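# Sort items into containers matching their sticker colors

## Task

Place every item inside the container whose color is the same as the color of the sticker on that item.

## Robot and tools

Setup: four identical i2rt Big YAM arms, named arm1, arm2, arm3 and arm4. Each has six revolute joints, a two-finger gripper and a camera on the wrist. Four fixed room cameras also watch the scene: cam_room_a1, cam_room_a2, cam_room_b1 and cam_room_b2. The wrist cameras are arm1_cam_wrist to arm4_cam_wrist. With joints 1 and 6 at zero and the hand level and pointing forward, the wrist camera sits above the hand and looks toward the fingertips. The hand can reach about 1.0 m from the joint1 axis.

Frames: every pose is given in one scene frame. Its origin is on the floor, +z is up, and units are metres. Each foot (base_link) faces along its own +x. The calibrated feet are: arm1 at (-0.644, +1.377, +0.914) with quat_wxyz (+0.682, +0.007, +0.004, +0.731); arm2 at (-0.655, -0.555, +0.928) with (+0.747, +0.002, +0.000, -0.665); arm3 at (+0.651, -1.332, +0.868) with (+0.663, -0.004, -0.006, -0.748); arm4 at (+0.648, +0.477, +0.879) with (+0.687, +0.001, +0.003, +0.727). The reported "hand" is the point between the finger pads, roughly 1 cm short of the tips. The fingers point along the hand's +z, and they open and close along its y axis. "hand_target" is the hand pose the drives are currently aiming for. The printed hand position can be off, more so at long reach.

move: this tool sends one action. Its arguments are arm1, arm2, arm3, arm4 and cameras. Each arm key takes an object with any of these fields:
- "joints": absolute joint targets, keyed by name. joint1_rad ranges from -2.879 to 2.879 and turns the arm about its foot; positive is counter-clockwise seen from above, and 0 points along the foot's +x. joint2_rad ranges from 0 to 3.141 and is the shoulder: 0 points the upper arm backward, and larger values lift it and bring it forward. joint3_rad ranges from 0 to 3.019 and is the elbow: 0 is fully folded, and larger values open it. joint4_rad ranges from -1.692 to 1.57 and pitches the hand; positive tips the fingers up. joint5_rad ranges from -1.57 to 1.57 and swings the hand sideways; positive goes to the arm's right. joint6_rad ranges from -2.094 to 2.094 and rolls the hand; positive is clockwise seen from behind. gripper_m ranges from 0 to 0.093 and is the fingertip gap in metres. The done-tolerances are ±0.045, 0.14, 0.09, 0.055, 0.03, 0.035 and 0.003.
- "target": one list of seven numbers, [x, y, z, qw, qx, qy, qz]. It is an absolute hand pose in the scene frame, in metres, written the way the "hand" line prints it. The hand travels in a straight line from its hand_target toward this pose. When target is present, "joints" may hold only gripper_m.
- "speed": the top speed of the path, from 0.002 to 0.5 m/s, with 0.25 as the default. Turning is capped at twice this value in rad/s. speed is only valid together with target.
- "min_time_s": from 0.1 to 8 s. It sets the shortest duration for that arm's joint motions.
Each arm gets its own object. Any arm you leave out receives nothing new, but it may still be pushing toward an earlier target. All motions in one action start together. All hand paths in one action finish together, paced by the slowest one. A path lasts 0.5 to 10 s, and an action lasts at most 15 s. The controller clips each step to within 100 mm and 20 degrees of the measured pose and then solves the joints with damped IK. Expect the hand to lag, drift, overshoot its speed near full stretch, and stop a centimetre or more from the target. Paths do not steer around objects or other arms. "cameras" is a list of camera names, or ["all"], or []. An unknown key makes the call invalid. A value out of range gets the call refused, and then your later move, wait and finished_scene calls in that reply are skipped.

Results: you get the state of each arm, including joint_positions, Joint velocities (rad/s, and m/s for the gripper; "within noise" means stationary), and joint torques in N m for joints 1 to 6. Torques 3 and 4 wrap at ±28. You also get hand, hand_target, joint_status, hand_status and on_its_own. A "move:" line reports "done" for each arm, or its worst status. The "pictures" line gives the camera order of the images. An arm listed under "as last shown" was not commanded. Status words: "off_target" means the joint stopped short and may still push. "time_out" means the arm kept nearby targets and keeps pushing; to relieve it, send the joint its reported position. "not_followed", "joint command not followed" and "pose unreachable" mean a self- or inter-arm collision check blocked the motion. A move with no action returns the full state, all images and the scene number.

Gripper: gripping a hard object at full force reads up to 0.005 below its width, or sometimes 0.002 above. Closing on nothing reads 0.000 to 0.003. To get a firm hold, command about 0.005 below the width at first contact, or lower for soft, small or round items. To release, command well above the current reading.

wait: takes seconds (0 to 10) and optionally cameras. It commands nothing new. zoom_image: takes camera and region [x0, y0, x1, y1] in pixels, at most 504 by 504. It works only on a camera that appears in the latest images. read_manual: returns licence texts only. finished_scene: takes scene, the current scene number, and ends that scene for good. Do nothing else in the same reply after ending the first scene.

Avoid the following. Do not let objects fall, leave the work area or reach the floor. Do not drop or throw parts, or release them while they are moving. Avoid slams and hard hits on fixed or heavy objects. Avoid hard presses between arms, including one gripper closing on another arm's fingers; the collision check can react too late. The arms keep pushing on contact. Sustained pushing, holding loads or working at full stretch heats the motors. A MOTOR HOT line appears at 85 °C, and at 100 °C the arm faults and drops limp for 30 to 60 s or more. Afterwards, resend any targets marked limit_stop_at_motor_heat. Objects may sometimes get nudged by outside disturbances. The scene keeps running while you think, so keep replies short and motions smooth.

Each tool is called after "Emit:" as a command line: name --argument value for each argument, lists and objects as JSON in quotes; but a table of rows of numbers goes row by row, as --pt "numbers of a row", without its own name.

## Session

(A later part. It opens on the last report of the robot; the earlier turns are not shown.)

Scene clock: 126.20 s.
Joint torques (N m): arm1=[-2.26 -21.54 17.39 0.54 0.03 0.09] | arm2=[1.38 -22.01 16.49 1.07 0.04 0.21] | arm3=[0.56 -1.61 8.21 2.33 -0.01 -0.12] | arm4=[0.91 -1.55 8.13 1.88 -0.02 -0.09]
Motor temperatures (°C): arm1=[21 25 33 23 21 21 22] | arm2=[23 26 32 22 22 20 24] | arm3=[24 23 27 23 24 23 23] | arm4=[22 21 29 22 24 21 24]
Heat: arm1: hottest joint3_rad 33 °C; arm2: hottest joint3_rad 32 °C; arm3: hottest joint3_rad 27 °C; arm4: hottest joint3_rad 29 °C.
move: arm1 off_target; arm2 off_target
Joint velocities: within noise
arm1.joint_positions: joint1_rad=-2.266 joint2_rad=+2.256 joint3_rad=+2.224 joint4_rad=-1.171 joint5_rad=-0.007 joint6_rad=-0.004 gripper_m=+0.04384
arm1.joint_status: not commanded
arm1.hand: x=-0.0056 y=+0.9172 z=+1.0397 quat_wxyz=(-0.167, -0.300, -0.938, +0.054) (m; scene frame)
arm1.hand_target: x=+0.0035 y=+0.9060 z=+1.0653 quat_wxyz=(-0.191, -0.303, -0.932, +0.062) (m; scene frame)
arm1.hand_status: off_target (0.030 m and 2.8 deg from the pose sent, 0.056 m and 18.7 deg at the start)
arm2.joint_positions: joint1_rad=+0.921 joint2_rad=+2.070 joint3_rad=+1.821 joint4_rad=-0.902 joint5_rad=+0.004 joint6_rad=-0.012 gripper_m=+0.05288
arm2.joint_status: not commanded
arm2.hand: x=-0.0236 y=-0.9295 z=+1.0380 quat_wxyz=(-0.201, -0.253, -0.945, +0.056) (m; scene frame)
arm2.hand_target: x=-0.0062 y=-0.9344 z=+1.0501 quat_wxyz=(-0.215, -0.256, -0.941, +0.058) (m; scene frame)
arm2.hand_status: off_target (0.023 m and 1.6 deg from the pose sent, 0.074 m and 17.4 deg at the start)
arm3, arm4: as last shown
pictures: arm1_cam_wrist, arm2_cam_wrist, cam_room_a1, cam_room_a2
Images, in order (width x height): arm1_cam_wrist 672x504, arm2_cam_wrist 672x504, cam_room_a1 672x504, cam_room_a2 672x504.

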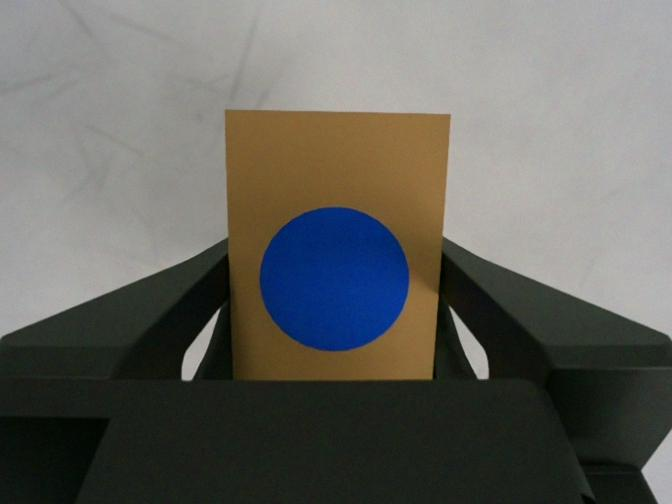

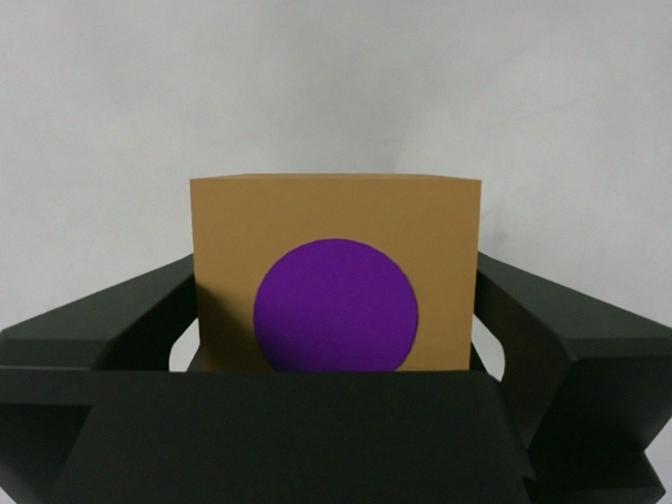

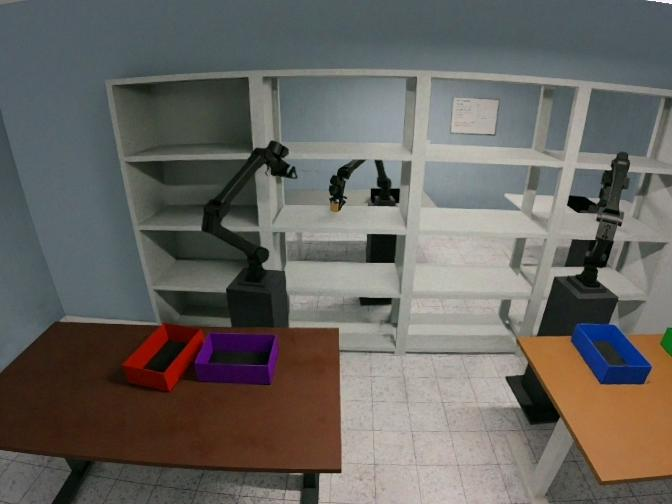

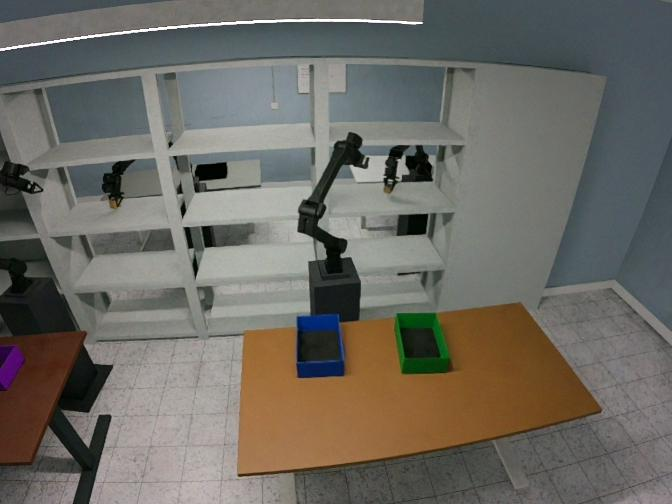

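Emit:
move --arm1 '{"target":[0.005,0.905,1.032,0.1896,0.3036,0.9317,-0.0618],"speed":0.08}' --arm2 '{"target":[-0.005,-0.935,1.022,0.2137,0.2557,0.941,-0.0581],"speed":0.08}'

Emit:
move --arm1 '{"target":[0.005,0.905,1.017,0.1896,0.3036,0.9317,-0.0618],"speed":0.05}' --arm2 '{"target":[-0.005,-0.935,1.008,0.2137,0.2557,0.941,-0.0581],"speed":0.05}' --cameras '["cam_room_a2","cam_room_a1","arm1_cam_wrist","arm2_cam_wrist"]'

Emit:
zoom_image --camera "cam_room_a2" --region '[340, 130, 440, 230]'

Emit:
zoom_image --camera "cam_room_a1" --region '[300, 140, 420, 260]'

Scene clock: 133.73 s.
Joint torques (N m): arm1=[-2.32 -20.54 11.41 1.69 0.07 0.08] | arm2=[1.26 -22.01 13.27 2.44 0.03 0.21] | arm3=[0.56 -1.85 8.17 2.3 -0.02 -0.12] | arm4=[1.14 -1.49 8.21 2.1 0.01 -0.08]
Motor temperatures (°C): arm1=[21 26 34 23 21 21 22] | arm2=[23 27 32 22 22 20 24] | arm3=[24 23 27 23 24 23 23] | arm4=[22 21 29 22 24 21 24]
Heat: arm1: hottest joint3_rad 34 °C; arm2: hottest joint3_rad 32 °C; arm3: hottest joint3_rad 27 °C; arm4: hottest joint3_rad 29 °C.
move: arm1 done; arm2 off_target
Joint velocities: within noise
arm1.joint_positions: joint1_rad=-2.266 joint2_rad=+2.261 joint3_rad=+2.224 joint4_rad=-1.124 joint5_rad=-0.007 joint6_rad=-0.004 gripper_m=+0.04384
arm1.joint_status: not commanded
arm1.hand: x=+0.0031 y=+0.9108 z=+1.0401 quat_wxyz=(-0.187, -0.299, -0.934, +0.061) (m; scene frame)
arm1.hand_target: x=+0.0048 y=+0.9051 z=+1.0321 quat_wxyz=(-0.190, -0.304, -0.932, +0.062) (m; scene frame)
arm1.hand_status: done (0.010 m and 0.7 deg from the pose sent, 0.018 m and 2.9 deg at the start)
arm2.joint_positions: joint1_rad=+0.921 joint2_rad=+2.090 joint3_rad=+1.821 joint4_rad=-0.877 joint5_rad=+0.004 joint6_rad=-0.012 gripper_m=+0.05288
arm2.joint_status: not commanded
arm2.hand: x=-0.0191 y=-0.9321 z=+1.0264 quat_wxyz=(-0.203, -0.252, -0.944, +0.057) (m; scene frame)
arm2.hand_target: x=-0.0056 y=-0.9347 z=+1.0221 quat_wxyz=(-0.214, -0.256, -0.941, +0.058) (m; scene frame)
arm2.hand_status: off_target (0.015 m and 1.3 deg from the pose sent, 0.025 m and 1.6 deg at the start)
arm3, arm4: as last shown
pictures: none

Scene clock: 134.70 s.
Joint torques (N m): arm1=[-2.9 -20.78 11.58 1.62 0.08 0.11] | arm2=[1.2 -21.89 11.74 2.48 0.03 0.21] | arm3=[0.38 -1.73 8.2 2.36 -0.01 -0.12] | arm4=[0.97 -1.96 8.17 2.07 0.02 -0.08]
Motor temperatures (°C): arm1=[21 26 34 23 21 21 22] | arm2=[23 27 32 22 22 20 24] | arm3=[24 23 27 23 24 23 23] | arm4=[22 21 29 22 24 21 24]
Heat: arm1: hottest joint3_rad 34 °C; arm2: hottest joint3_rad 32 °C; arm3: hottest joint3_rad 27 °C; arm4: hottest joint3_rad 29 °C.
move: arm1 done; arm2 off_target
Joint velocities: within noise
arm1.joint_positions: joint1_rad=-2.266 joint2_rad=+2.268 joint3_rad=+2.192 joint4_rad=-1.089 joint5_rad=-0.007 joint6_rad=-0.004 gripper_m=+0.04384
arm1.joint_status: not commanded
arm1.hand: x=+0.0031 y=+0.9107 z=+1.0233 quat_wxyz=(-0.185, -0.299, -0.934, +0.060) (m; scene frame)
arm1.hand_target: x=+0.0048 y=+0.9051 z=+1.0169 quat_wxyz=(-0.189, -0.304, -0.932, +0.062) (m; scene frame)
arm1.hand_status: done (0.009 m and 0.8 deg from the pose sent, 0.024 m and 0.7 deg at the start)
arm2.joint_positions: joint1_rad=+0.921 joint2_rad=+2.099 joint3_rad=+1.821 joint4_rad=-0.847 joint5_rad=+0.004 joint6_rad=-0.012 gripper_m=+0.05288
arm2.joint_status: not commanded
arm2.hand: x=-0.0135 y=-0.9354 z=+1.0232 quat_wxyz=(-0.213, -0.252, -0.942, +0.060) (m; scene frame)
arm2.hand_target: x=-0.0056 y=-0.9347 z=+1.0081 quat_wxyz=(-0.214, -0.256, -0.941, +0.058) (m; scene frame)
arm2.hand_status: off_target (0.017 m and 0.5 deg from the pose sent, 0.023 m and 1.3 deg at the start)
arm3, arm4: as last shown
pictures: arm1_cam_wrist, arm2_cam_wrist, cam_room_a1, cam_room_a2
Images, in order (width x height): arm1_cam_wrist 672x504, arm2_cam_wrist 672x504, cam_room_a1 672x504, cam_room_a2 672x504.

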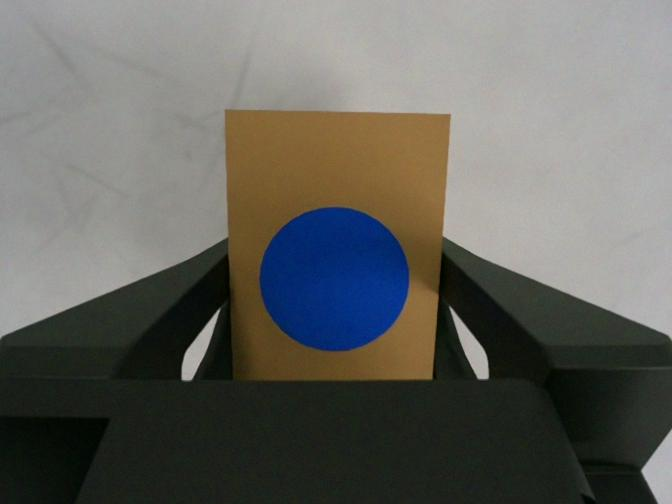

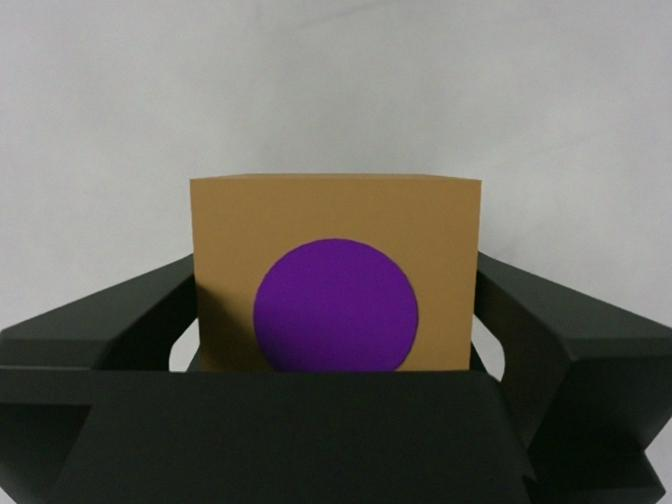

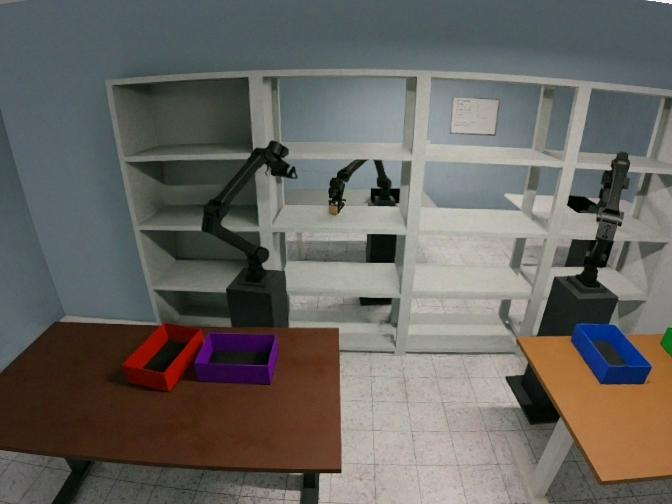

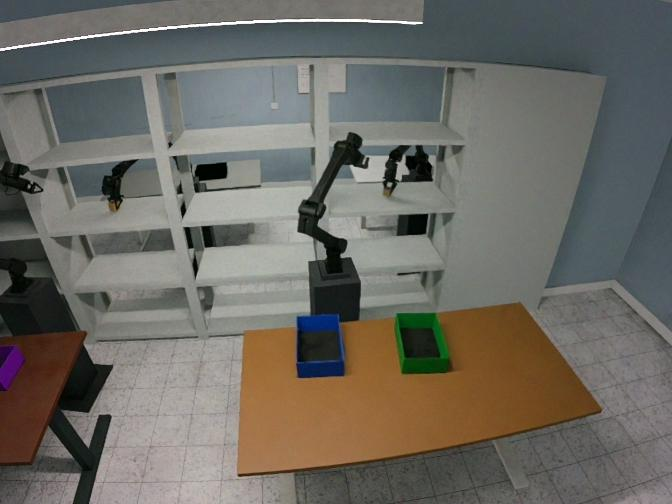

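Scaled by 5.040.

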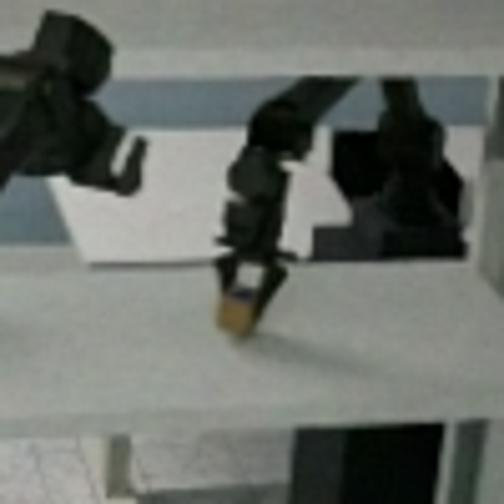

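Scaled by 4.200.

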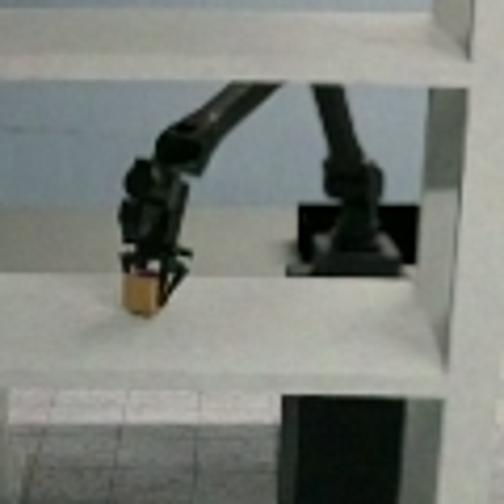

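Emit:
move --arm1 '{"target":[0.005,0.905,1.006,0.1896,0.3036,0.9317,-0.0618],"speed":0.04}' --arm2 '{"target":[-0.005,-0.935,0.996,0.2137,0.2557,0.941,-0.0581],"speed":0.04}'

Emit:
move --arm1 '{"target":[0.005,0.905,0.998,0.1896,0.3036,0.9317,-0.0618],"speed":0.04}' --arm2 '{"target":[-0.005,-0.935,0.988,0.2137,0.2557,0.941,-0.0581],"speed":0.04}'

Emit:
move --arm1 '{"target":[0.005,0.905,0.991,0.1896,0.3036,0.9317,-0.0618],"speed":0.04}' --arm2 '{"target":[-0.005,-0.935,0.980,0.2137,0.2557,0.941,-0.0581],"speed":0.04}' --cameras '["cam_room_a2","cam_room_a1","arm1_cam_wrist","arm2_cam_wrist"]'

Emit:
zoom_image --camera "cam_room_a2" --region '[340, 130, 440, 230]'

Emit:
zoom_image --camera "cam_room_a1" --region '[300, 140, 420, 260]'

Scene clock: 143.37 s.
Joint torques (N m): arm1=[-2.2 -20.54 11.48 1.76 0.06 0.08] | arm2=[1.32 -21.95 10.44 2.51 0.04 0.21] | arm3=[0.56 -1.79 8.17 2.35 -0.02 -0.12] | arm4=[0.85 -1.44 8.28 1.99 -0.03 -0.09]
Motor temperatures (°C): arm1=[21 26 34 23 21 21 22] | arm2=[23 27 32 22 22 20 24] | arm3=[24 23 27 23 24 23 23] | arm4=[22 21 29 22 24 21 24]
Heat: arm1: hottest joint3_rad 34 °C; arm2: hottest joint3_rad 32 °C; arm3: hottest joint3_rad 27 °C; arm4: hottest joint3_rad 29 °C.
move: arm1 done; arm2 off_target
Joint velocities: within noise
arm1.joint_positions: joint1_rad=-2.266 joint2_rad=+2.271 joint3_rad=+2.172 joint4_rad=-1.063 joint5_rad=-0.007 joint6_rad=-0.004 gripper_m=+0.04384
arm1.joint_status: not commanded
arm1.hand: x=+0.0034 y=+0.9105 z=+1.0137 quat_wxyz=(-0.186, -0.299, -0.934, +0.061) (m; scene frame)
arm1.hand_target: x=+0.0048 y=+0.9051 z=+1.0060 quat_wxyz=(-0.190, -0.304, -0.932, +0.062) (m; scene frame)
arm1.hand_status: done (0.010 m and 0.7 deg from the pose sent, 0.018 m and 0.8 deg at the start)
arm2.joint_positions: joint1_rad=+0.921 joint2_rad=+2.108 joint3_rad=+1.821 joint4_rad=-0.822 joint5_rad=+0.004 joint6_rad=-0.012 gripper_m=+0.05288
arm2.joint_status: not commanded
arm2.hand: x=-0.0091 y=-0.9380 z=+1.0187 quat_wxyz=(-0.220, -0.251, -0.940, +0.062) (m; scene frame)
arm2.hand_target: x=-0.0058 y=-0.9347 z=+0.9963 quat_wxyz=(-0.214, -0.256, -0.941, +0.058) (m; scene frame)
arm2.hand_status: off_target (0.023 m and 1.0 deg from the pose sent, 0.029 m and 0.5 deg at the start)
arm3, arm4: as last shown
pictures: none

Scene clock: 144.37 s.
Joint torques (N m): arm1=[-2.14 -21.13 11.28 1.7 0.02 0.11] | arm2=[1.26 -22.12 9.99 2.54 0.05 0.21] | arm3=[0.5 -1.55 8.17 2.33 -0.01 -0.11] | arm4=[0.97 -1.79 8.08 2.09 0.02 -0.08]
Motor temperatures (°C): arm1=[21 26 34 23 21 21 22] | arm2=[23 27 32 22 22 20 24] | arm3=[24 23 27 23 24 23 23] | arm4=[22 21 29 22 24 21 24]
Heat: arm1: hottest joint3_rad 34 °C; arm2: hottest joint3_rad 32 °C; arm3: hottest joint3_rad 27 °C; arm4: hottest joint3_rad 29 °C.
move: arm1 off_target; arm2 off_target
Joint velocities: within noise
arm1.joint_positions: joint1_rad=-2.266 joint2_rad=+2.272 joint3_rad=+2.159 joint4_rad=-1.045 joint5_rad=-0.007 joint6_rad=-0.004 gripper_m=+0.04384
arm1.joint_status: not commanded
arm1.hand: x=+0.0038 y=+0.9101 z=+1.0083 quat_wxyz=(-0.188, -0.299, -0.934, +0.061) (m; scene frame)
arm1.hand_target: x=+0.0047 y=+0.9051 z=+0.9980 quat_wxyz=(-0.190, -0.304, -0.932, +0.062) (m; scene frame)
arm1.hand_status: off_target (0.012 m and 0.6 deg from the pose sent, 0.017 m and 0.7 deg at the start)
arm2.joint_positions: joint1_rad=+0.921 joint2_rad=+2.115 joint3_rad=+1.817 joint4_rad=-0.805 joint5_rad=+0.004 joint6_rad=-0.012 gripper_m=+0.05288
arm2.joint_status: not commanded
arm2.hand: x=-0.0075 y=-0.9389 z=+1.0133 quat_wxyz=(-0.223, -0.251, -0.940, +0.062) (m; scene frame)
arm2.hand_target: x=-0.0059 y=-0.9347 z=+0.9884 quat_wxyz=(-0.214, -0.256, -0.941, +0.058) (m; scene frame)
arm2.hand_status: off_target (0.026 m and 1.2 deg from the pose sent, 0.031 m and 1.0 deg at the start)
arm3, arm4: as last shown
pictures: none

Scene clock: 145.33 s.
Joint torques (N m): arm1=[-2.43 -19.96 10.56 1.76 -0.02 0.11] | arm2=[1.26 -21.42 9.51 2.56 0.04 0.21] | arm3=[0.5 -1.67 8.18 2.33 -0.02 -0.12] | arm4=[0.85 -2.2 8.28 1.99 0 -0.1]
Motor temperatures (°C): arm1=[21 26 34 23 21 21 22] | arm2=[23 27 32 22 22 20 24] | arm3=[24 23 27 23 24 23 23] | arm4=[22 21 29 22 24 21 24]
Heat: arm1: hottest joint3_rad 34 °C; arm2: hottest joint3_rad 32 °C; arm3: hottest joint3_rad 27 °C; arm4: hottest joint3_rad 29 °C.
move: arm1 off_target; arm2 off_target
Joint velocities: within noise
arm1.joint_positions: joint1_rad=-2.266 joint2_rad=+2.272 joint3_rad=+2.154 joint4_rad=-1.031 joint5_rad=-0.007 joint6_rad=-0.004 gripper_m=+0.04384
arm1.joint_status: not commanded
arm1.hand: x=+0.0054 y=+0.9089 z=+1.0073 quat_wxyz=(-0.193, -0.299, -0.933, +0.063) (m; scene frame)
arm1.hand_target: x=+0.0046 y=+0.9052 z=+0.9911 quat_wxyz=(-0.190, -0.304, -0.932, +0.062) (m; scene frame)
arm1.hand_status: off_target (0.017 m and 0.7 deg from the pose sent, 0.018 m and 0.6 deg at the start)
arm2.joint_positions: joint1_rad=+0.921 joint2_rad=+2.116 joint3_rad=+1.812 joint4_rad=-0.789 joint5_rad=+0.004 joint6_rad=-0.012 gripper_m=+0.05288
arm2.joint_status: not commanded
arm2.hand: x=-0.0055 y=-0.9401 z=+1.0129 quat_wxyz=(-0.228, -0.251, -0.939, +0.064) (m; scene frame)
arm2.hand_target: x=-0.0062 y=-0.9345 z=+0.9806 quat_wxyz=(-0.214, -0.256, -0.941, +0.058) (m; scene frame)
arm2.hand_status: off_target (0.033 m and 1.9 deg from the pose sent, 0.034 m and 1.2 deg at the start)
arm3, arm4: as last shown
pictures: arm1_cam_wrist, arm2_cam_wrist, cam_room_a1, cam_room_a2
Images, in order (width x height): arm1_cam_wrist 672x504, arm2_cam_wrist 672x504, cam_room_a1 672x504, cam_room_a2 672x504.

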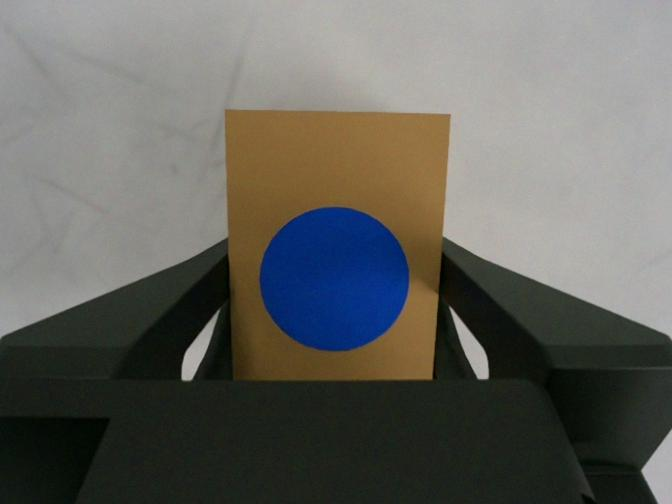

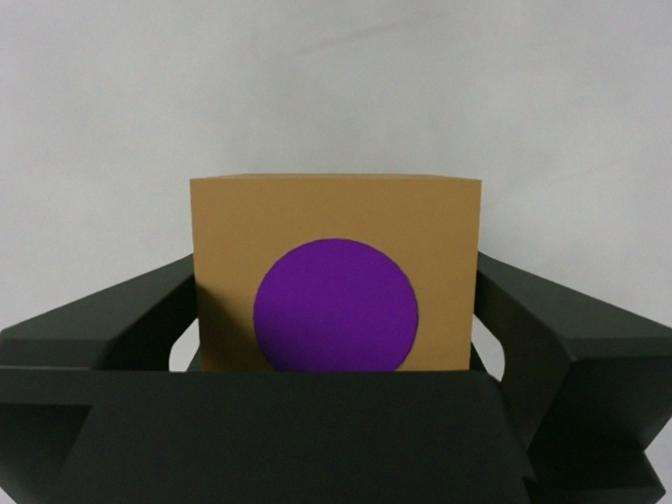

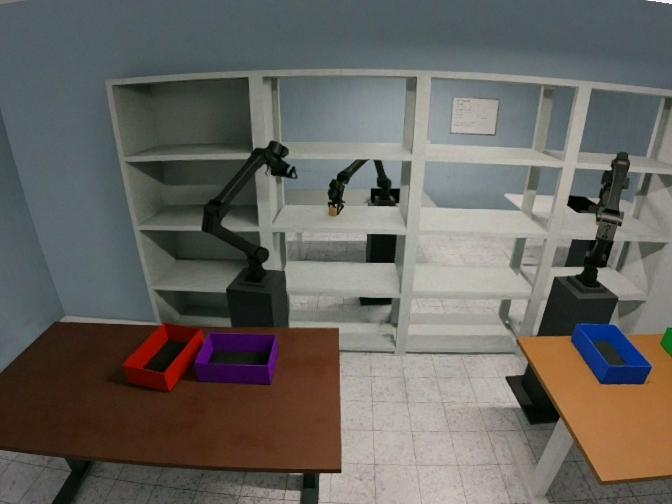

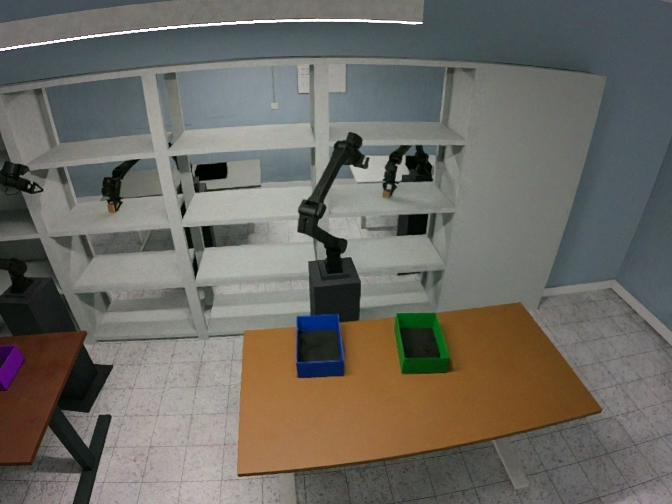

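Scaled by 5.040.

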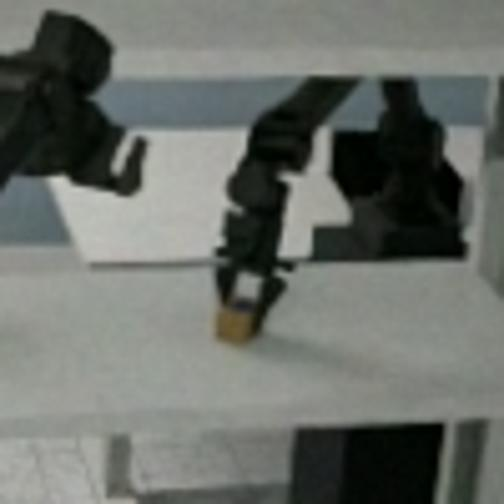

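Scaled by 4.200.

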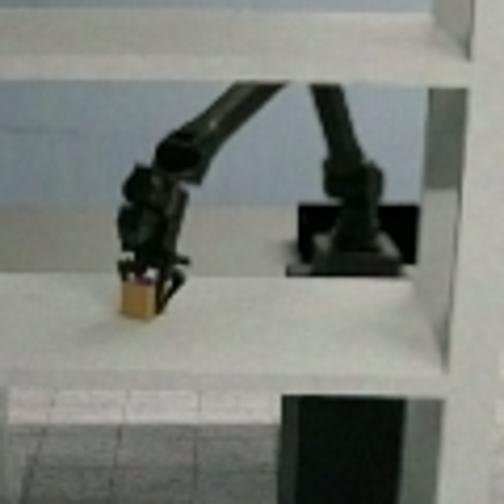

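Emit:
move --arm1 '{"joints":{"gripper_m":0.075}}' --arm2 '{"joints":{"gripper_m":0.08}}' --cameras '["arm1_cam_wrist","arm2_cam_wrist"]'

Emit:
move --arm1 '{"target":[-0.04,0.937,1.11,0.1896,0.3036,0.9317,-0.0618],"speed":0.15}' --arm2 '{"target":[-0.05,-0.912,1.11,0.2137,0.2557,0.941,-0.0581],"speed":0.15}' --cameras '["arm1_cam_wrist","arm2_cam_wrist"]'

Emit:
move --arm1 '{"target":[-0.305,1.13,1.17,0.3639,0.2862,0.8785,-0.1186],"speed":0.25}' --arm2 '{"target":[-0.293,-0.768,1.17,0.3693,0.2422,0.8916,-0.1003],"speed":0.25}' --arm3 '{"target":[0.290,-1.117,1.15,0.1016,-0.8907,0.2454,0.369],"speed":0.25}' --arm4 '{"target":[0.304,0.718,1.15,0.1138,-0.8821,0.2748,0.3654],"speed":0.25}'

Emit:
move --arm1 '{"joints":{"joint2_rad":0.65,"joint3_rad":1.4,"joint4_rad":-1.5},"min_time_s":2}' --arm2 '{"joints":{"joint2_rad":0.65,"joint3_rad":1.4,"joint4_rad":-1.5},"min_time_s":2}' --arm3 '{"target":[0.055,-0.976,1.12,0.0687,-0.9312,0.2565,0.2495],"speed":0.2}' --arm4 '{"target":[0.048,0.901,1.12,0.077,-0.9222,0.2873,0.2471],"speed":0.2}' --cameras '["arm3_cam_wrist","arm4_cam_wrist"]'

Scene clock: 165.33 s.
Joint torques (N m): arm1=[-2.2 -20.31 10.99 1.66 0.05 0.12] | arm2=[1.32 -21.6 9.51 2.45 0.05 0.2] | arm3=[0.44 -1.61 8.17 2.35 -0.01 -0.11] | arm4=[0.79 -1.49 8.25 2.03 0.01 -0.08]
Motor temperatures (°C): arm1=[21 26 34 23 21 21 22] | arm2=[23 28 32 22 22 20 24] | arm3=[24 23 27 23 24 23 23] | arm4=[22 21 30 22 24 21 24]
Heat: arm1: hottest joint3_rad 34 °C; arm2: hottest joint3_rad 32 °C; arm3: hottest joint3_rad 27 °C; arm4: hottest joint3_rad 30 °C.
move: arm1 done; arm2 done
Joint velocities: within noise
arm1.joint_positions: joint1_rad=-2.266 joint2_rad=+2.274 joint3_rad=+2.148 joint4_rad=-1.028 joint5_rad=-0.007 joint6_rad=-0.004 gripper_m=+0.07496
arm1.joint_status: all done
arm1.hand: x=+0.0043 y=+0.9097 z=+1.0034 quat_wxyz=(-0.190, -0.299, -0.933, +0.062) (m; scene frame)
arm1.hand_target: x=+0.0047 y=+0.9052 z=+0.9912 quat_wxyz=(-0.190, -0.304, -0.932, +0.062) (m; scene frame)
arm1.hand_status: not commanded
arm2.joint_positions: joint1_rad=+0.921 joint2_rad=+2.116 joint3_rad=+1.812 joint4_rad=-0.786 joint5_rad=+0.004 joint6_rad=-0.012 gripper_m=+0.07994
arm2.joint_status: all done
arm2.hand: x=-0.0051 y=-0.9403 z=+1.0129 quat_wxyz=(-0.229, -0.251, -0.938, +0.064) (m; scene frame)
arm2.hand_target: x=-0.0062 y=-0.9345 z=+0.9806 quat_wxyz=(-0.214, -0.256, -0.941, +0.058) (m; scene frame)
arm2.hand_status: not commanded
arm3.joint_positions: joint1_rad=-1.979 joint2_rad=+0.707 joint3_rad=+1.305 joint4_rad=-1.217 joint5_rad=+0.001 joint6_rad=+0.006 gripper_m=+0.09400
arm3.joint_status: not commanded
arm3.hand: x=+0.3955 y=-1.1751 z=+1.3645 quat_wxyz=(+0.113, -0.858, +0.238, +0.440) (m; scene frame)
arm3.hand_target: x=+0.3968 y=-1.1723 z=+1.3671 quat_wxyz=(+0.119, -0.854, +0.239, +0.448) (m; scene frame)
arm3.hand_status: not commanded
arm4.joint_positions: joint1_rad=+0.899 joint2_rad=+0.710 joint3_rad=+1.300 joint4_rad=-1.219 joint5_rad=+0.002 joint6_rad=+0.013 gripper_m=+0.09398
arm4.joint_status: not commanded
arm4.hand: x=+0.4083 y=+0.6512 z=+1.3750 quat_wxyz=(-0.133, +0.847, -0.277, -0.434) (m; scene frame)
arm4.hand_target: x=+0.4087 y=+0.6500 z=+1.3818 quat_wxyz=(-0.139, +0.842, -0.269, -0.446) (m; scene frame)
arm4.hand_status: not commanded
pictures: arm1_cam_wrist, arm2_cam_wrist
Images, in order (width x height): arm1_cam_wrist 672x504, arm2_cam_wrist 672x504.

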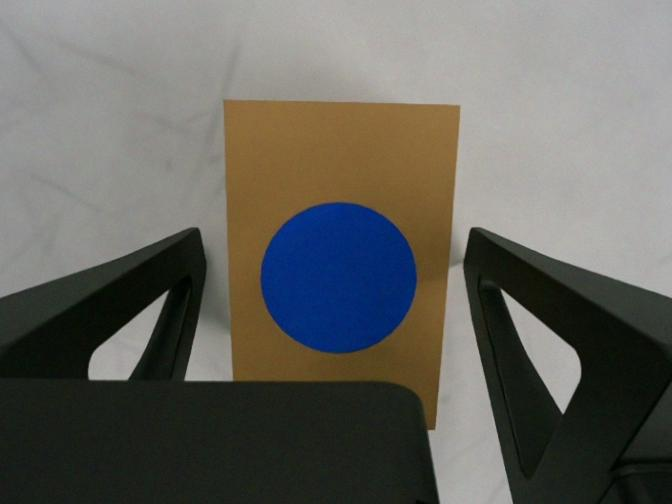

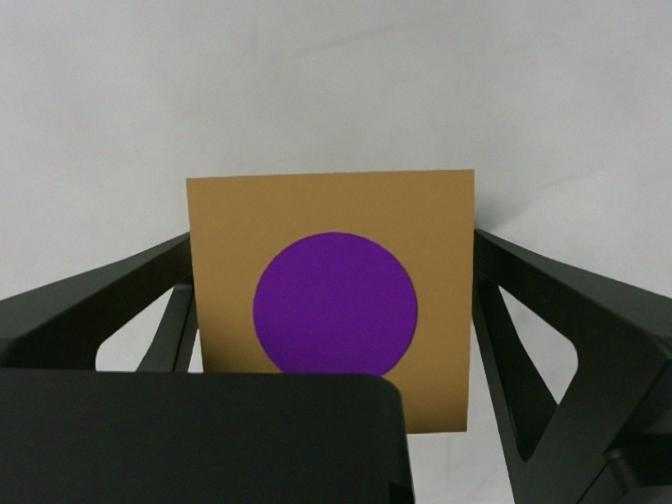

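Scene clock: 166.97 s.
Joint torques (N m): arm1=[-2.55 -20.01 11.17 0.51 -0.02 0.04] | arm2=[0.97 -22.36 11.14 1.09 -0.04 0.16] | arm3=[0.62 -1.79 8.18 2.33 -0.02 -0.12] | arm4=[0.62 -1.61 8.16 1.99 0.04 -0.1]
Motor temperatures (°C): arm1=[21 26 34 23 21 21 22] | arm2=[23 28 32 22 22 20 24] | arm3=[24 23 27 23 24 23 23] | arm4=[22 21 30 22 24 21 24]
Heat: arm1: hottest joint3_rad 34 °C; arm2: hottest joint3_rad 32 °C; arm3: hottest joint3_rad 27 °C; arm4: hottest joint3_rad 30 °C.
move: arm1 done; arm2 done
Joint velocities: within noise
arm1.joint_positions: joint1_rad=-2.266 joint2_rad=+2.077 joint3_rad=+2.075 joint4_rad=-1.151 joint5_rad=-0.007 joint6_rad=-0.002 gripper_m=+0.07496
arm1.joint_status: not commanded
arm1.hand: x=-0.0349 y=+0.9390 z=+1.1044 quat_wxyz=(-0.190, -0.300, -0.933, +0.062) (m; scene frame)
arm1.hand_target: x=-0.0400 y=+0.9370 z=+1.1100 quat_wxyz=(-0.190, -0.304, -0.932, +0.062) (m; scene frame)
arm1.hand_status: done (0.008 m and 0.5 deg from the pose sent, 0.119 m and 0.6 deg at the start)
arm2.joint_positions: joint1_rad=+0.921 joint2_rad=+1.927 joint3_rad=+1.781 joint4_rad=-0.963 joint5_rad=+0.004 joint6_rad=-0.010 gripper_m=+0.07994
arm2.joint_status: not commanded
arm2.hand: x=-0.0480 y=-0.9155 z=+1.1122 quat_wxyz=(-0.220, -0.252, -0.940, +0.061) (m; scene frame)
arm2.hand_target: x=-0.0500 y=-0.9121 z=+1.1102 quat_wxyz=(-0.214, -0.256, -0.941, +0.058) (m; scene frame)
arm2.hand_status: done (0.005 m and 1.0 deg from the pose sent, 0.111 m and 2.0 deg at the start)
arm3, arm4: as last shown
pictures: arm1_cam_wrist, arm2_cam_wrist
Images, in order (width x height): arm1_cam_wrist 672x504, arm2_cam_wrist 672x504.

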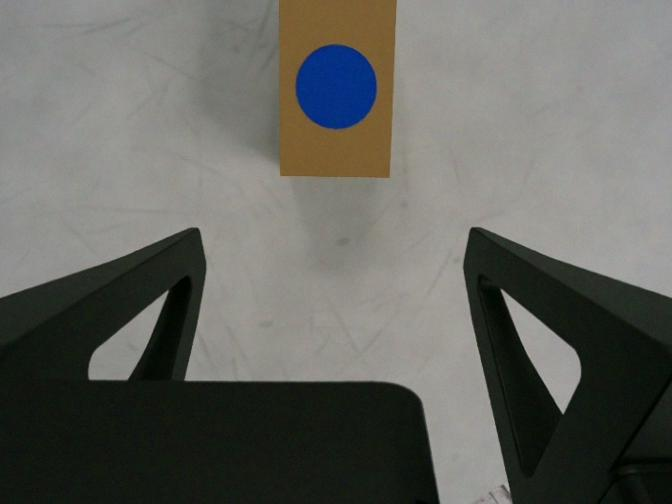

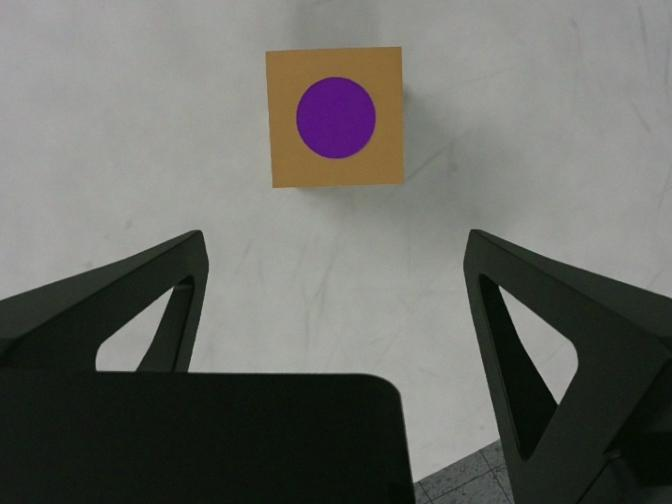

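Scene clock: 168.97 s.
Joint torques (N m): arm1=[-2.55 -2.78 12.1 2.06 -0.06 0.04] | arm2=[1.38 -6.3 10.67 2.84 0.08 0.18] | arm3=[2.14 -6.71 9.63 2.09 0.14 -0.06] | arm4=[1.61 -6.42 9.77 1.73 0.14 -0.11]
Motor temperatures (°C): arm1=[21 26 34 23 21 21 22] | arm2=[23 28 32 22 22 20 24] | arm3=[24 23 27 23 24 23 23] | arm4=[22 21 30 22 24 21 24]
Heat: arm1: hottest joint3_rad 34 °C; arm2: hottest joint3_rad 32 °C; arm3: hottest joint3_rad 27 °C; arm4: hottest joint3_rad 30 °C.
move: arm1 done; arm2 done; arm3 done; arm4 done
Joint velocities: within noise
arm1.joint_positions: joint1_rad=-2.267 joint2_rad=+0.945 joint3_rad=+0.836 joint4_rad=-0.671 joint5_rad=-0.009 joint6_rad=-0.002 gripper_m=+0.07496
arm1.joint_status: not commanded
arm1.hand: x=-0.3061 y=+1.1362 z=+1.1694 quat_wxyz=(-0.360, -0.282, -0.882, +0.116) (m; scene frame)
arm1.hand_target: x=-0.3051 y=+1.1300 z=+1.1701 quat_wxyz=(-0.364, -0.286, -0.878, +0.119) (m; scene frame)
arm1.hand_status: done (0.006 m and 0.8 deg from the pose sent, 0.337 m and 21.9 deg at the start)
arm2.joint_positions: joint1_rad=+0.921 joint2_rad=+0.972 joint3_rad=+0.822 joint4_rad=-0.628 joint5_rad=+0.004 joint6_rad=-0.010 gripper_m=+0.07994
arm2.joint_status: not commanded
arm2.hand: x=-0.2953 y=-0.7699 z=+1.1782 quat_wxyz=(-0.372, -0.240, -0.891, +0.104) (m; scene frame)
arm2.hand_target: x=-0.2932 y=-0.7680 z=+1.1701 quat_wxyz=(-0.369, -0.242, -0.892, +0.100) (m; scene frame)
arm2.hand_status: done (0.009 m and 0.6 deg from the pose sent, 0.292 m and 18.6 deg at the start)
arm3.joint_positions: joint1_rad=-1.979 joint2_rad=+0.961 joint3_rad=+0.908 joint4_rad=-0.743 joint5_rad=+0.018 joint6_rad=+0.006 gripper_m=+0.09400
arm3.joint_status: not commanded
arm3.hand: x=+0.2937 y=-1.1148 z=+1.1465 quat_wxyz=(+0.100, -0.893, +0.251, +0.361) (m; scene frame)
arm3.hand_target: x=+0.2900 y=-1.1170 z=+1.1500 quat_wxyz=(+0.102, -0.891, +0.245, +0.369) (m; scene frame)
arm3.hand_status: done (0.006 m and 1.2 deg from the pose sent, 0.246 m and 9.1 deg at the start)
arm4.joint_positions: joint1_rad=+0.902 joint2_rad=+0.972 joint3_rad=+0.872 joint4_rad=-0.712 joint5_rad=+0.002 joint6_rad=+0.010 gripper_m=+0.09398
arm4.joint_status: not commanded
arm4.hand: x=+0.3098 y=+0.7175 z=+1.1431 quat_wxyz=(-0.108, +0.884, -0.286, -0.355) (m; scene frame)
arm4.hand_target: x=+0.3041 y=+0.7178 z=+1.1501 quat_wxyz=(-0.114, +0.882, -0.275, -0.365) (m; scene frame)
arm4.hand_status: done (0.009 m and 1.9 deg from the pose sent, 0.257 m and 9.2 deg at the start)
pictures: none

Scene clock: 171.40 s.
Joint torques (N m): arm1=[-2.37 3.08 13.45 1.13 -0.08 0.05] | arm2=[1.38 0.09 12.88 1.59 0.09 0.18] | arm3=[1.49 -20.95 14 0.57 -0.08 -0.11] | arm4=[0.97 -21.3 12.83 0.43 0.03 -0.1]
Motor temperatures (°C): arm1=[21 26 34 23 21 21 22] | arm2=[23 28 33 22 22 20 24] | arm3=[24 23 27 23 24 23 23] | arm4=[22 21 31 22 24 21 24]
Heat: arm1: hottest joint3_rad 34 °C; arm2: hottest joint3_rad 33 °C; arm3: hottest joint3_rad 27 °C; arm4: hottest joint3_rad 31 °C.
move: arm1 done; arm2 done; arm3 off_target; arm4 off_target
Joint velocities: within noise
arm1.joint_positions: joint1_rad=-2.267 joint2_rad=+0.646 joint3_rad=+1.356 joint4_rad=-1.489 joint5_rad=-0.009 joint6_rad=-0.002 gripper_m=+0.07496
arm1.joint_status: all done
arm1.hand: x=-0.4520 y=+1.2440 z=+1.3980 quat_wxyz=(-0.361, -0.282, -0.882, +0.116) (m; scene frame)
arm1.hand_target: x=-0.4564 y=+1.2446 z=+1.4159 quat_wxyz=(-0.373, -0.285, -0.875, +0.122) (m; scene frame)
arm1.hand_status: not commanded
arm2.joint_positions: joint1_rad=+0.921 joint2_rad=+0.648 joint3_rad=+1.359 joint4_rad=-1.485 joint5_rad=+0.004 joint6_rad=-0.010 gripper_m=+0.07994
arm2.joint_status: all done
arm2.hand: x=-0.4604 y=-0.6735 z=+1.4173 quat_wxyz=(-0.374, -0.240, -0.890, +0.104) (m; scene frame)
arm2.hand_target: x=-0.4643 y=-0.6698 z=+1.4332 quat_wxyz=(-0.385, -0.240, -0.885, +0.105) (m; scene frame)
arm2.hand_status: not commanded
arm3.joint_positions: joint1_rad=-1.979 joint2_rad=+1.821 joint3_rad=+1.748 joint4_rad=-1.010 joint5_rad=+0.016 joint6_rad=+0.006 gripper_m=+0.09400
arm3.joint_status: not commanded
arm3.hand: x=+0.0667 y=-0.9831 z=+1.0958 quat_wxyz=(+0.064, -0.936, +0.260, +0.229) (m; scene frame)
arm3.hand_target: x=+0.0561 y=-0.9767 z=+1.1201 quat_wxyz=(+0.069, -0.931, +0.256, +0.250) (m; scene frame)
arm3.hand_status: off_target (0.028 m and 2.5 deg from the pose sent, 0.277 m and 14.0 deg at the start)
arm4.joint_positions: joint1_rad=+0.902 joint2_rad=+1.942 joint3_rad=+1.902 joint4_rad=-1.035 joint5_rad=+0.002 joint6_rad=+0.004 gripper_m=+0.09398
arm4.joint_status: not commanded
arm4.hand: x=+0.0584 y=+0.8938 z=+1.1061 quat_wxyz=(-0.072, +0.923, -0.295, -0.236) (m; scene frame)
arm4.hand_target: x=+0.0487 y=+0.9004 z=+1.1201 quat_wxyz=(-0.077, +0.922, -0.287, -0.248) (m; scene frame)
arm4.hand_status: off_target (0.019 m and 1.7 deg from the pose sent, 0.321 m and 13.6 deg at the start)
pictures: arm3_cam_wrist, arm4_cam_wrist
Images, in order (width x height): arm3_cam_wrist 672x504, arm4_cam_wrist 672x504.

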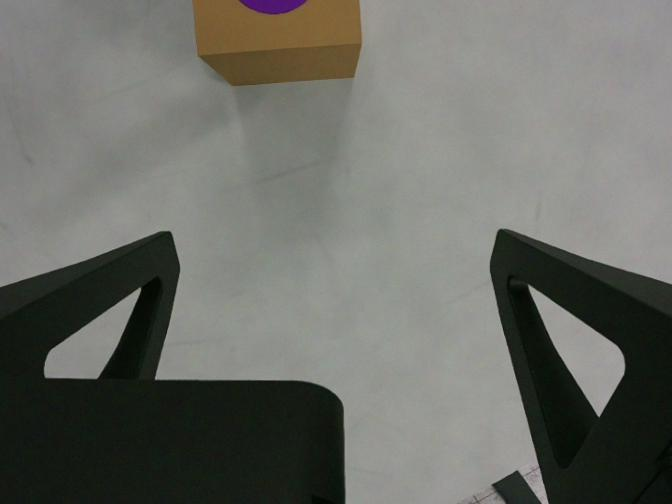

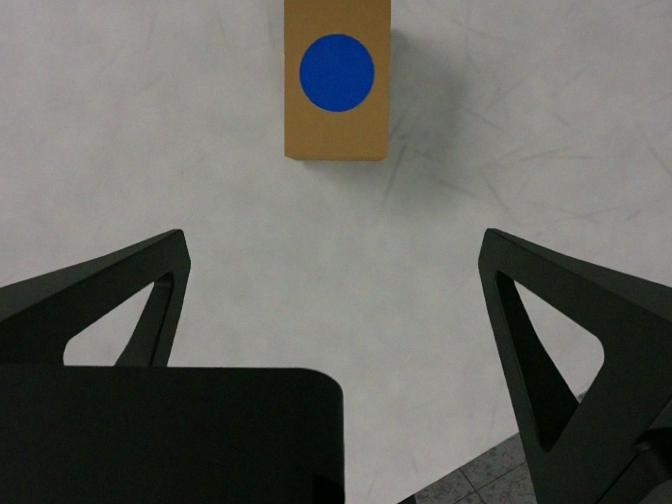

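Emit:
move --arm3 '{"target":[-0.030,-0.948,1.10,0.0604,-0.9393,0.2254,0.2517],"speed":0.15}' --arm4 '{"target":[-0.007,0.942,1.075,0.077,-0.9222,0.2873,0.2471],"speed":0.15,"joints":{"gripper_m":0.08}}' --cameras '["arm3_cam_wrist","arm4_cam_wrist"]'

Scene clock: 183.03 s.
Joint torques (N m): arm1=[-2.61 3.6 13.35 1.03 -0.02 0.08] | arm2=[1.32 0.21 12.85 1.59 0.08 0.18] | arm3=[2.49 -24.88 14.08 0.58 -0.09 -0.12] | arm4=[0.56 -24.59 12.72 0.46 0 -0.1]
Motor temperatures (°C): arm1=[21 26 35 23 21 21 22] | arm2=[23 27 34 22 22 20 24] | arm3=[24 24 28 23 24 23 23] | arm4=[22 22 35 22 24 21 24]
Heat: arm1: hottest joint3_rad 35 °C; arm2: hottest joint3_rad 34 °C; arm3: hottest joint3_rad 28 °C; arm4: hottest joint3_rad 35 °C.
move: arm3 off_target; arm4 off_target
Joint velocities: within noise
arm1, arm2: as last shown
arm3.joint_positions: joint1_rad=-1.976 joint2_rad=+2.094 joint3_rad=+2.120 joint4_rad=-1.107 joint5_rad=-0.008 joint6_rad=-0.033 gripper_m=+0.09400
arm3.joint_status: not commanded
arm3.hand: x=-0.0143 y=-0.9438 z=+1.0773 quat_wxyz=(+0.057, -0.942, +0.237, +0.232) (m; scene frame)
arm3.hand_target: x=-0.0287 y=-0.9487 z=+1.1000 quat_wxyz=(+0.060, -0.939, +0.225, +0.252) (m; scene frame)
arm3.hand_status: off_target (0.028 m and 2.7 deg from the pose sent, 0.103 m and 4.8 deg at the start)
arm4.joint_positions: joint1_rad=+0.902 joint2_rad=+2.172 joint3_rad=+2.161 joint4_rad=-1.061 joint5_rad=+0.002 joint6_rad=+0.002 gripper_m=+0.08011
arm4.joint_status: all done
arm4.hand: x=+0.0006 y=+0.9341 z=+1.0630 quat_wxyz=(-0.073, +0.923, -0.294, -0.237) (m; scene frame)
arm4.hand_target: x=-0.0064 y=+0.9414 z=+1.0750 quat_wxyz=(-0.077, +0.922, -0.287, -0.248) (m; scene frame)
arm4.hand_status: off_target (0.016 m and 1.5 deg from the pose sent, 0.087 m and 1.7 deg at the start)
pictures: arm3_cam_wrist, arm4_cam_wrist
Images, in order (width x height): arm3_cam_wrist 672x504, arm4_cam_wrist 672x504.

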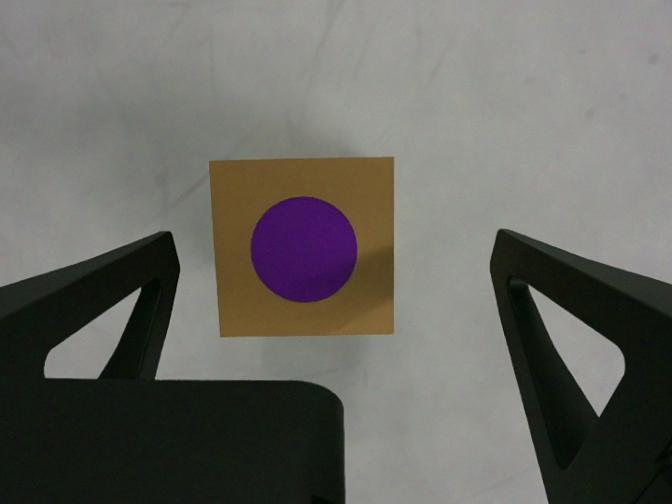

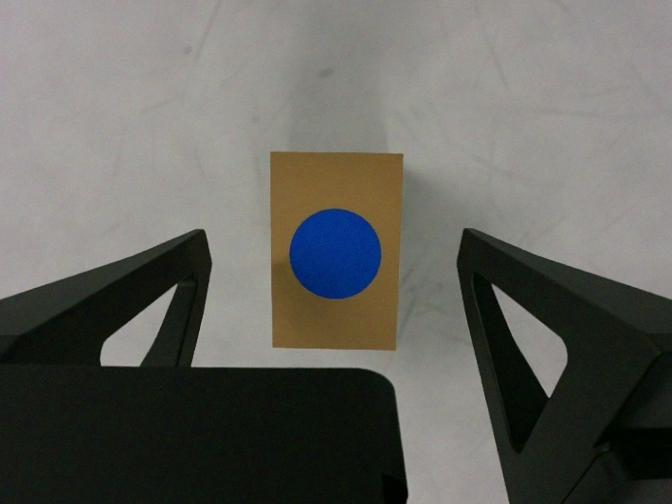

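Emit:
move --arm3 '{"target":[-0.033,-0.955,1.043,0.0604,-0.9393,0.2254,0.2517],"speed":0.1}' --arm4 '{"target":[-0.007,0.942,1.013,0.077,-0.9222,0.2873,0.2471],"speed":0.1,"joints":{"gripper_m":0.075}}' --cameras '["arm3_cam_wrist","arm4_cam_wrist"]'

Scene clock: 193.33 s.
Joint torques (N m): arm1=[-3.08 3.14 13.34 0.96 -0.05 0.02] | arm2=[1.32 0.21 12.81 1.59 0.09 0.19] | arm3=[2.49 -24.64 9.13 1.62 0.11 -0.05] | arm4=[0.97 -23.41 9.24 1.39 -0.04 -0.08]
Motor temperatures (°C): arm1=[21 26 36 23 21 21 22] | arm2=[23 26 35 22 22 20 23] | arm3=[24 25 30 23 24 23 23] | arm4=[22 23 38 22 24 21 24]
Heat: arm1: hottest joint3_rad 36 °C; arm2: hottest joint3_rad 35 °C; arm3: hottest joint3_rad 30 °C; arm4: hottest joint3_rad 38 °C.
move: arm3 off_target; arm4 off_target
Joint velocities: within noise
arm1, arm2: as last shown
arm3.joint_positions: joint1_rad=-1.965 joint2_rad=+2.094 joint3_rad=+2.036 joint4_rad=-0.984 joint5_rad=-0.008 joint6_rad=-0.033 gripper_m=+0.09400
arm3.joint_status: not commanded
arm3.hand: x=-0.0253 y=-0.9474 z=+1.0497 quat_wxyz=(+0.061, -0.938, +0.231, +0.251) (m; scene frame)
arm3.hand_target: x=-0.0328 y=-0.9552 z=+1.0429 quat_wxyz=(+0.060, -0.939, +0.225, +0.252) (m; scene frame)
arm3.hand_status: off_target (0.013 m and 0.7 deg from the pose sent, 0.041 m and 2.7 deg at the start)
arm4.joint_positions: joint1_rad=+0.902 joint2_rad=+2.175 joint3_rad=+2.071 joint4_rad=-0.938 joint5_rad=+0.002 joint6_rad=+0.001 gripper_m=+0.07511
arm4.joint_status: all done
arm4.hand: x=-0.0038 y=+0.9370 z=+1.0303 quat_wxyz=(-0.077, +0.920, -0.292, -0.250) (m; scene frame)
arm4.hand_target: x=-0.0065 y=+0.9415 z=+1.0131 quat_wxyz=(-0.077, +0.922, -0.287, -0.247) (m; scene frame)
arm4.hand_status: off_target (0.018 m and 0.8 deg from the pose sent, 0.051 m and 1.5 deg at the start)
pictures: arm3_cam_wrist, arm4_cam_wrist
Images, in order (width x height): arm3_cam_wrist 672x504, arm4_cam_wrist 672x504.

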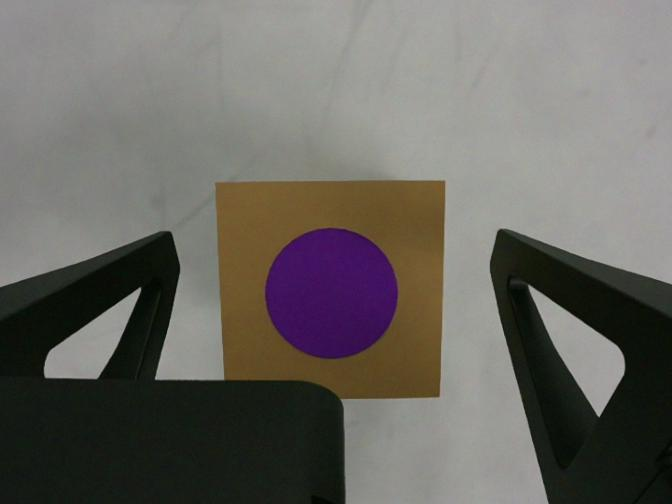

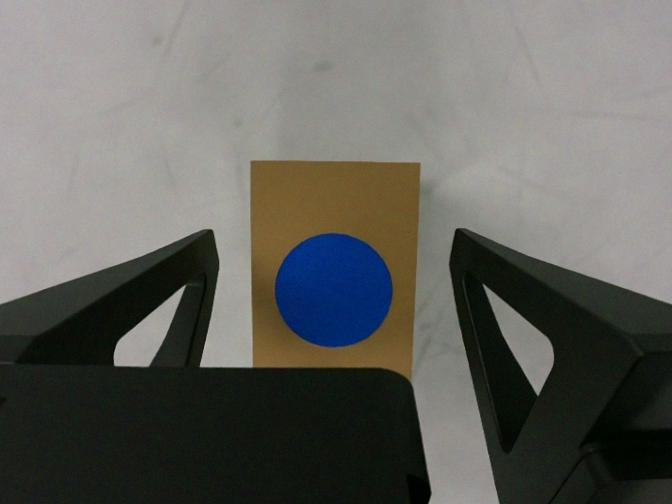

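Emit:
move --arm3 '{"target":[-0.0295,-0.957,1.020,0.0604,-0.9393,0.2254,0.2517],"speed":0.08}' --arm4 '{"target":[-0.0035,0.9395,0.994,0.077,-0.9222,0.2873,0.2471],"speed":0.08,"joints":{"gripper_m":0.07}}' --cameras '["arm3_cam_wrist","arm4_cam_wrist"]'

Scene clock: 199.10 s.
Joint torques (N m): arm1=[-2.9 3.55 13.38 1.17 -0.05 0.03] | arm2=[1.49 0.26 12.86 1.58 0.09 0.18] | arm3=[2.37 -25.29 8.95 1.61 0.11 -0.05] | arm4=[0.38 -24.29 8.5 1.37 -0.04 -0.09]
Motor temperatures (°C): arm1=[21 25 37 23 21 21 22] | arm2=[23 26 35 22 22 20 23] | arm3=[24 26 30 23 24 23 23] | arm4=[22 23 37 22 24 21 24]
Heat: arm1: hottest joint3_rad 37 °C; arm2: hottest joint3_rad 35 °C; arm3: hottest joint3_rad 30 °C; arm4: hottest joint3_rad 37 °C.
move: arm3 off_target; arm4 off_target
Joint velocities: within noise
arm1, arm2: as last shown
arm3.joint_positions: joint1_rad=-1.965 joint2_rad=+2.094 joint3_rad=+1.970 joint4_rad=-0.920 joint5_rad=-0.008 joint6_rad=-0.033 gripper_m=+0.09400
arm3.joint_status: not commanded
arm3.hand: x=-0.0228 y=-0.9492 z=+1.0241 quat_wxyz=(+0.060, -0.938, +0.231, +0.249) (m; scene frame)
arm3.hand_target: x=-0.0295 y=-0.9571 z=+1.0200 quat_wxyz=(+0.060, -0.939, +0.225, +0.252) (m; scene frame)
arm3.hand_status: off_target (0.011 m and 0.7 deg from the pose sent, 0.032 m and 0.7 deg at the start)
arm4.joint_positions: joint1_rad=+0.902 joint2_rad=+2.175 joint3_rad=+2.022 joint4_rad=-0.884 joint5_rad=+0.002 joint6_rad=-0.001 gripper_m=+0.07009
arm4.joint_status: all done
arm4.hand: x=-0.0028 y=+0.9362 z=+1.0125 quat_wxyz=(-0.078, +0.919, -0.291, -0.253) (m; scene frame)
arm4.hand_target: x=-0.0031 y=+0.9391 z=+0.9943 quat_wxyz=(-0.077, +0.922, -0.287, -0.247) (m; scene frame)
arm4.hand_status: off_target (0.019 m and 0.8 deg from the pose sent, 0.036 m and 0.8 deg at the start)
pictures: arm3_cam_wrist, arm4_cam_wrist
Images, in order (width x height): arm3_cam_wrist 672x504, arm4_cam_wrist 672x504.

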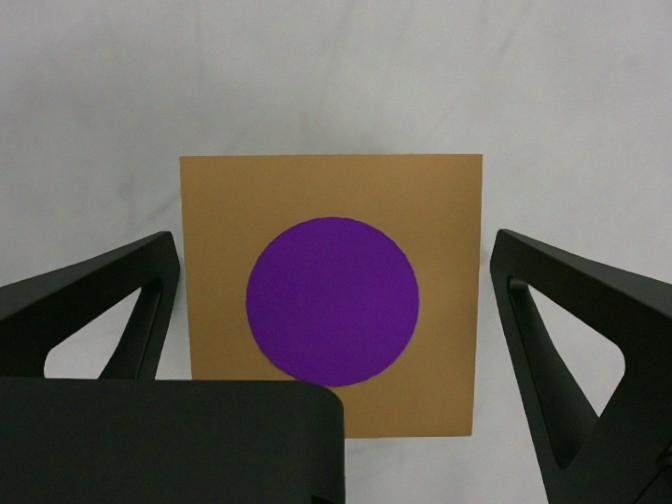

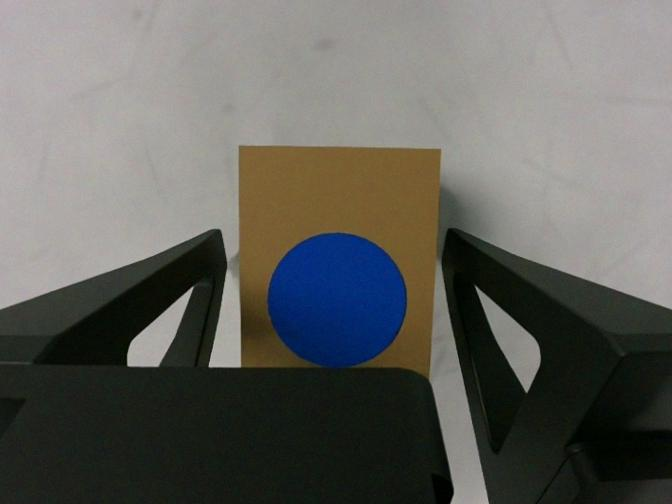

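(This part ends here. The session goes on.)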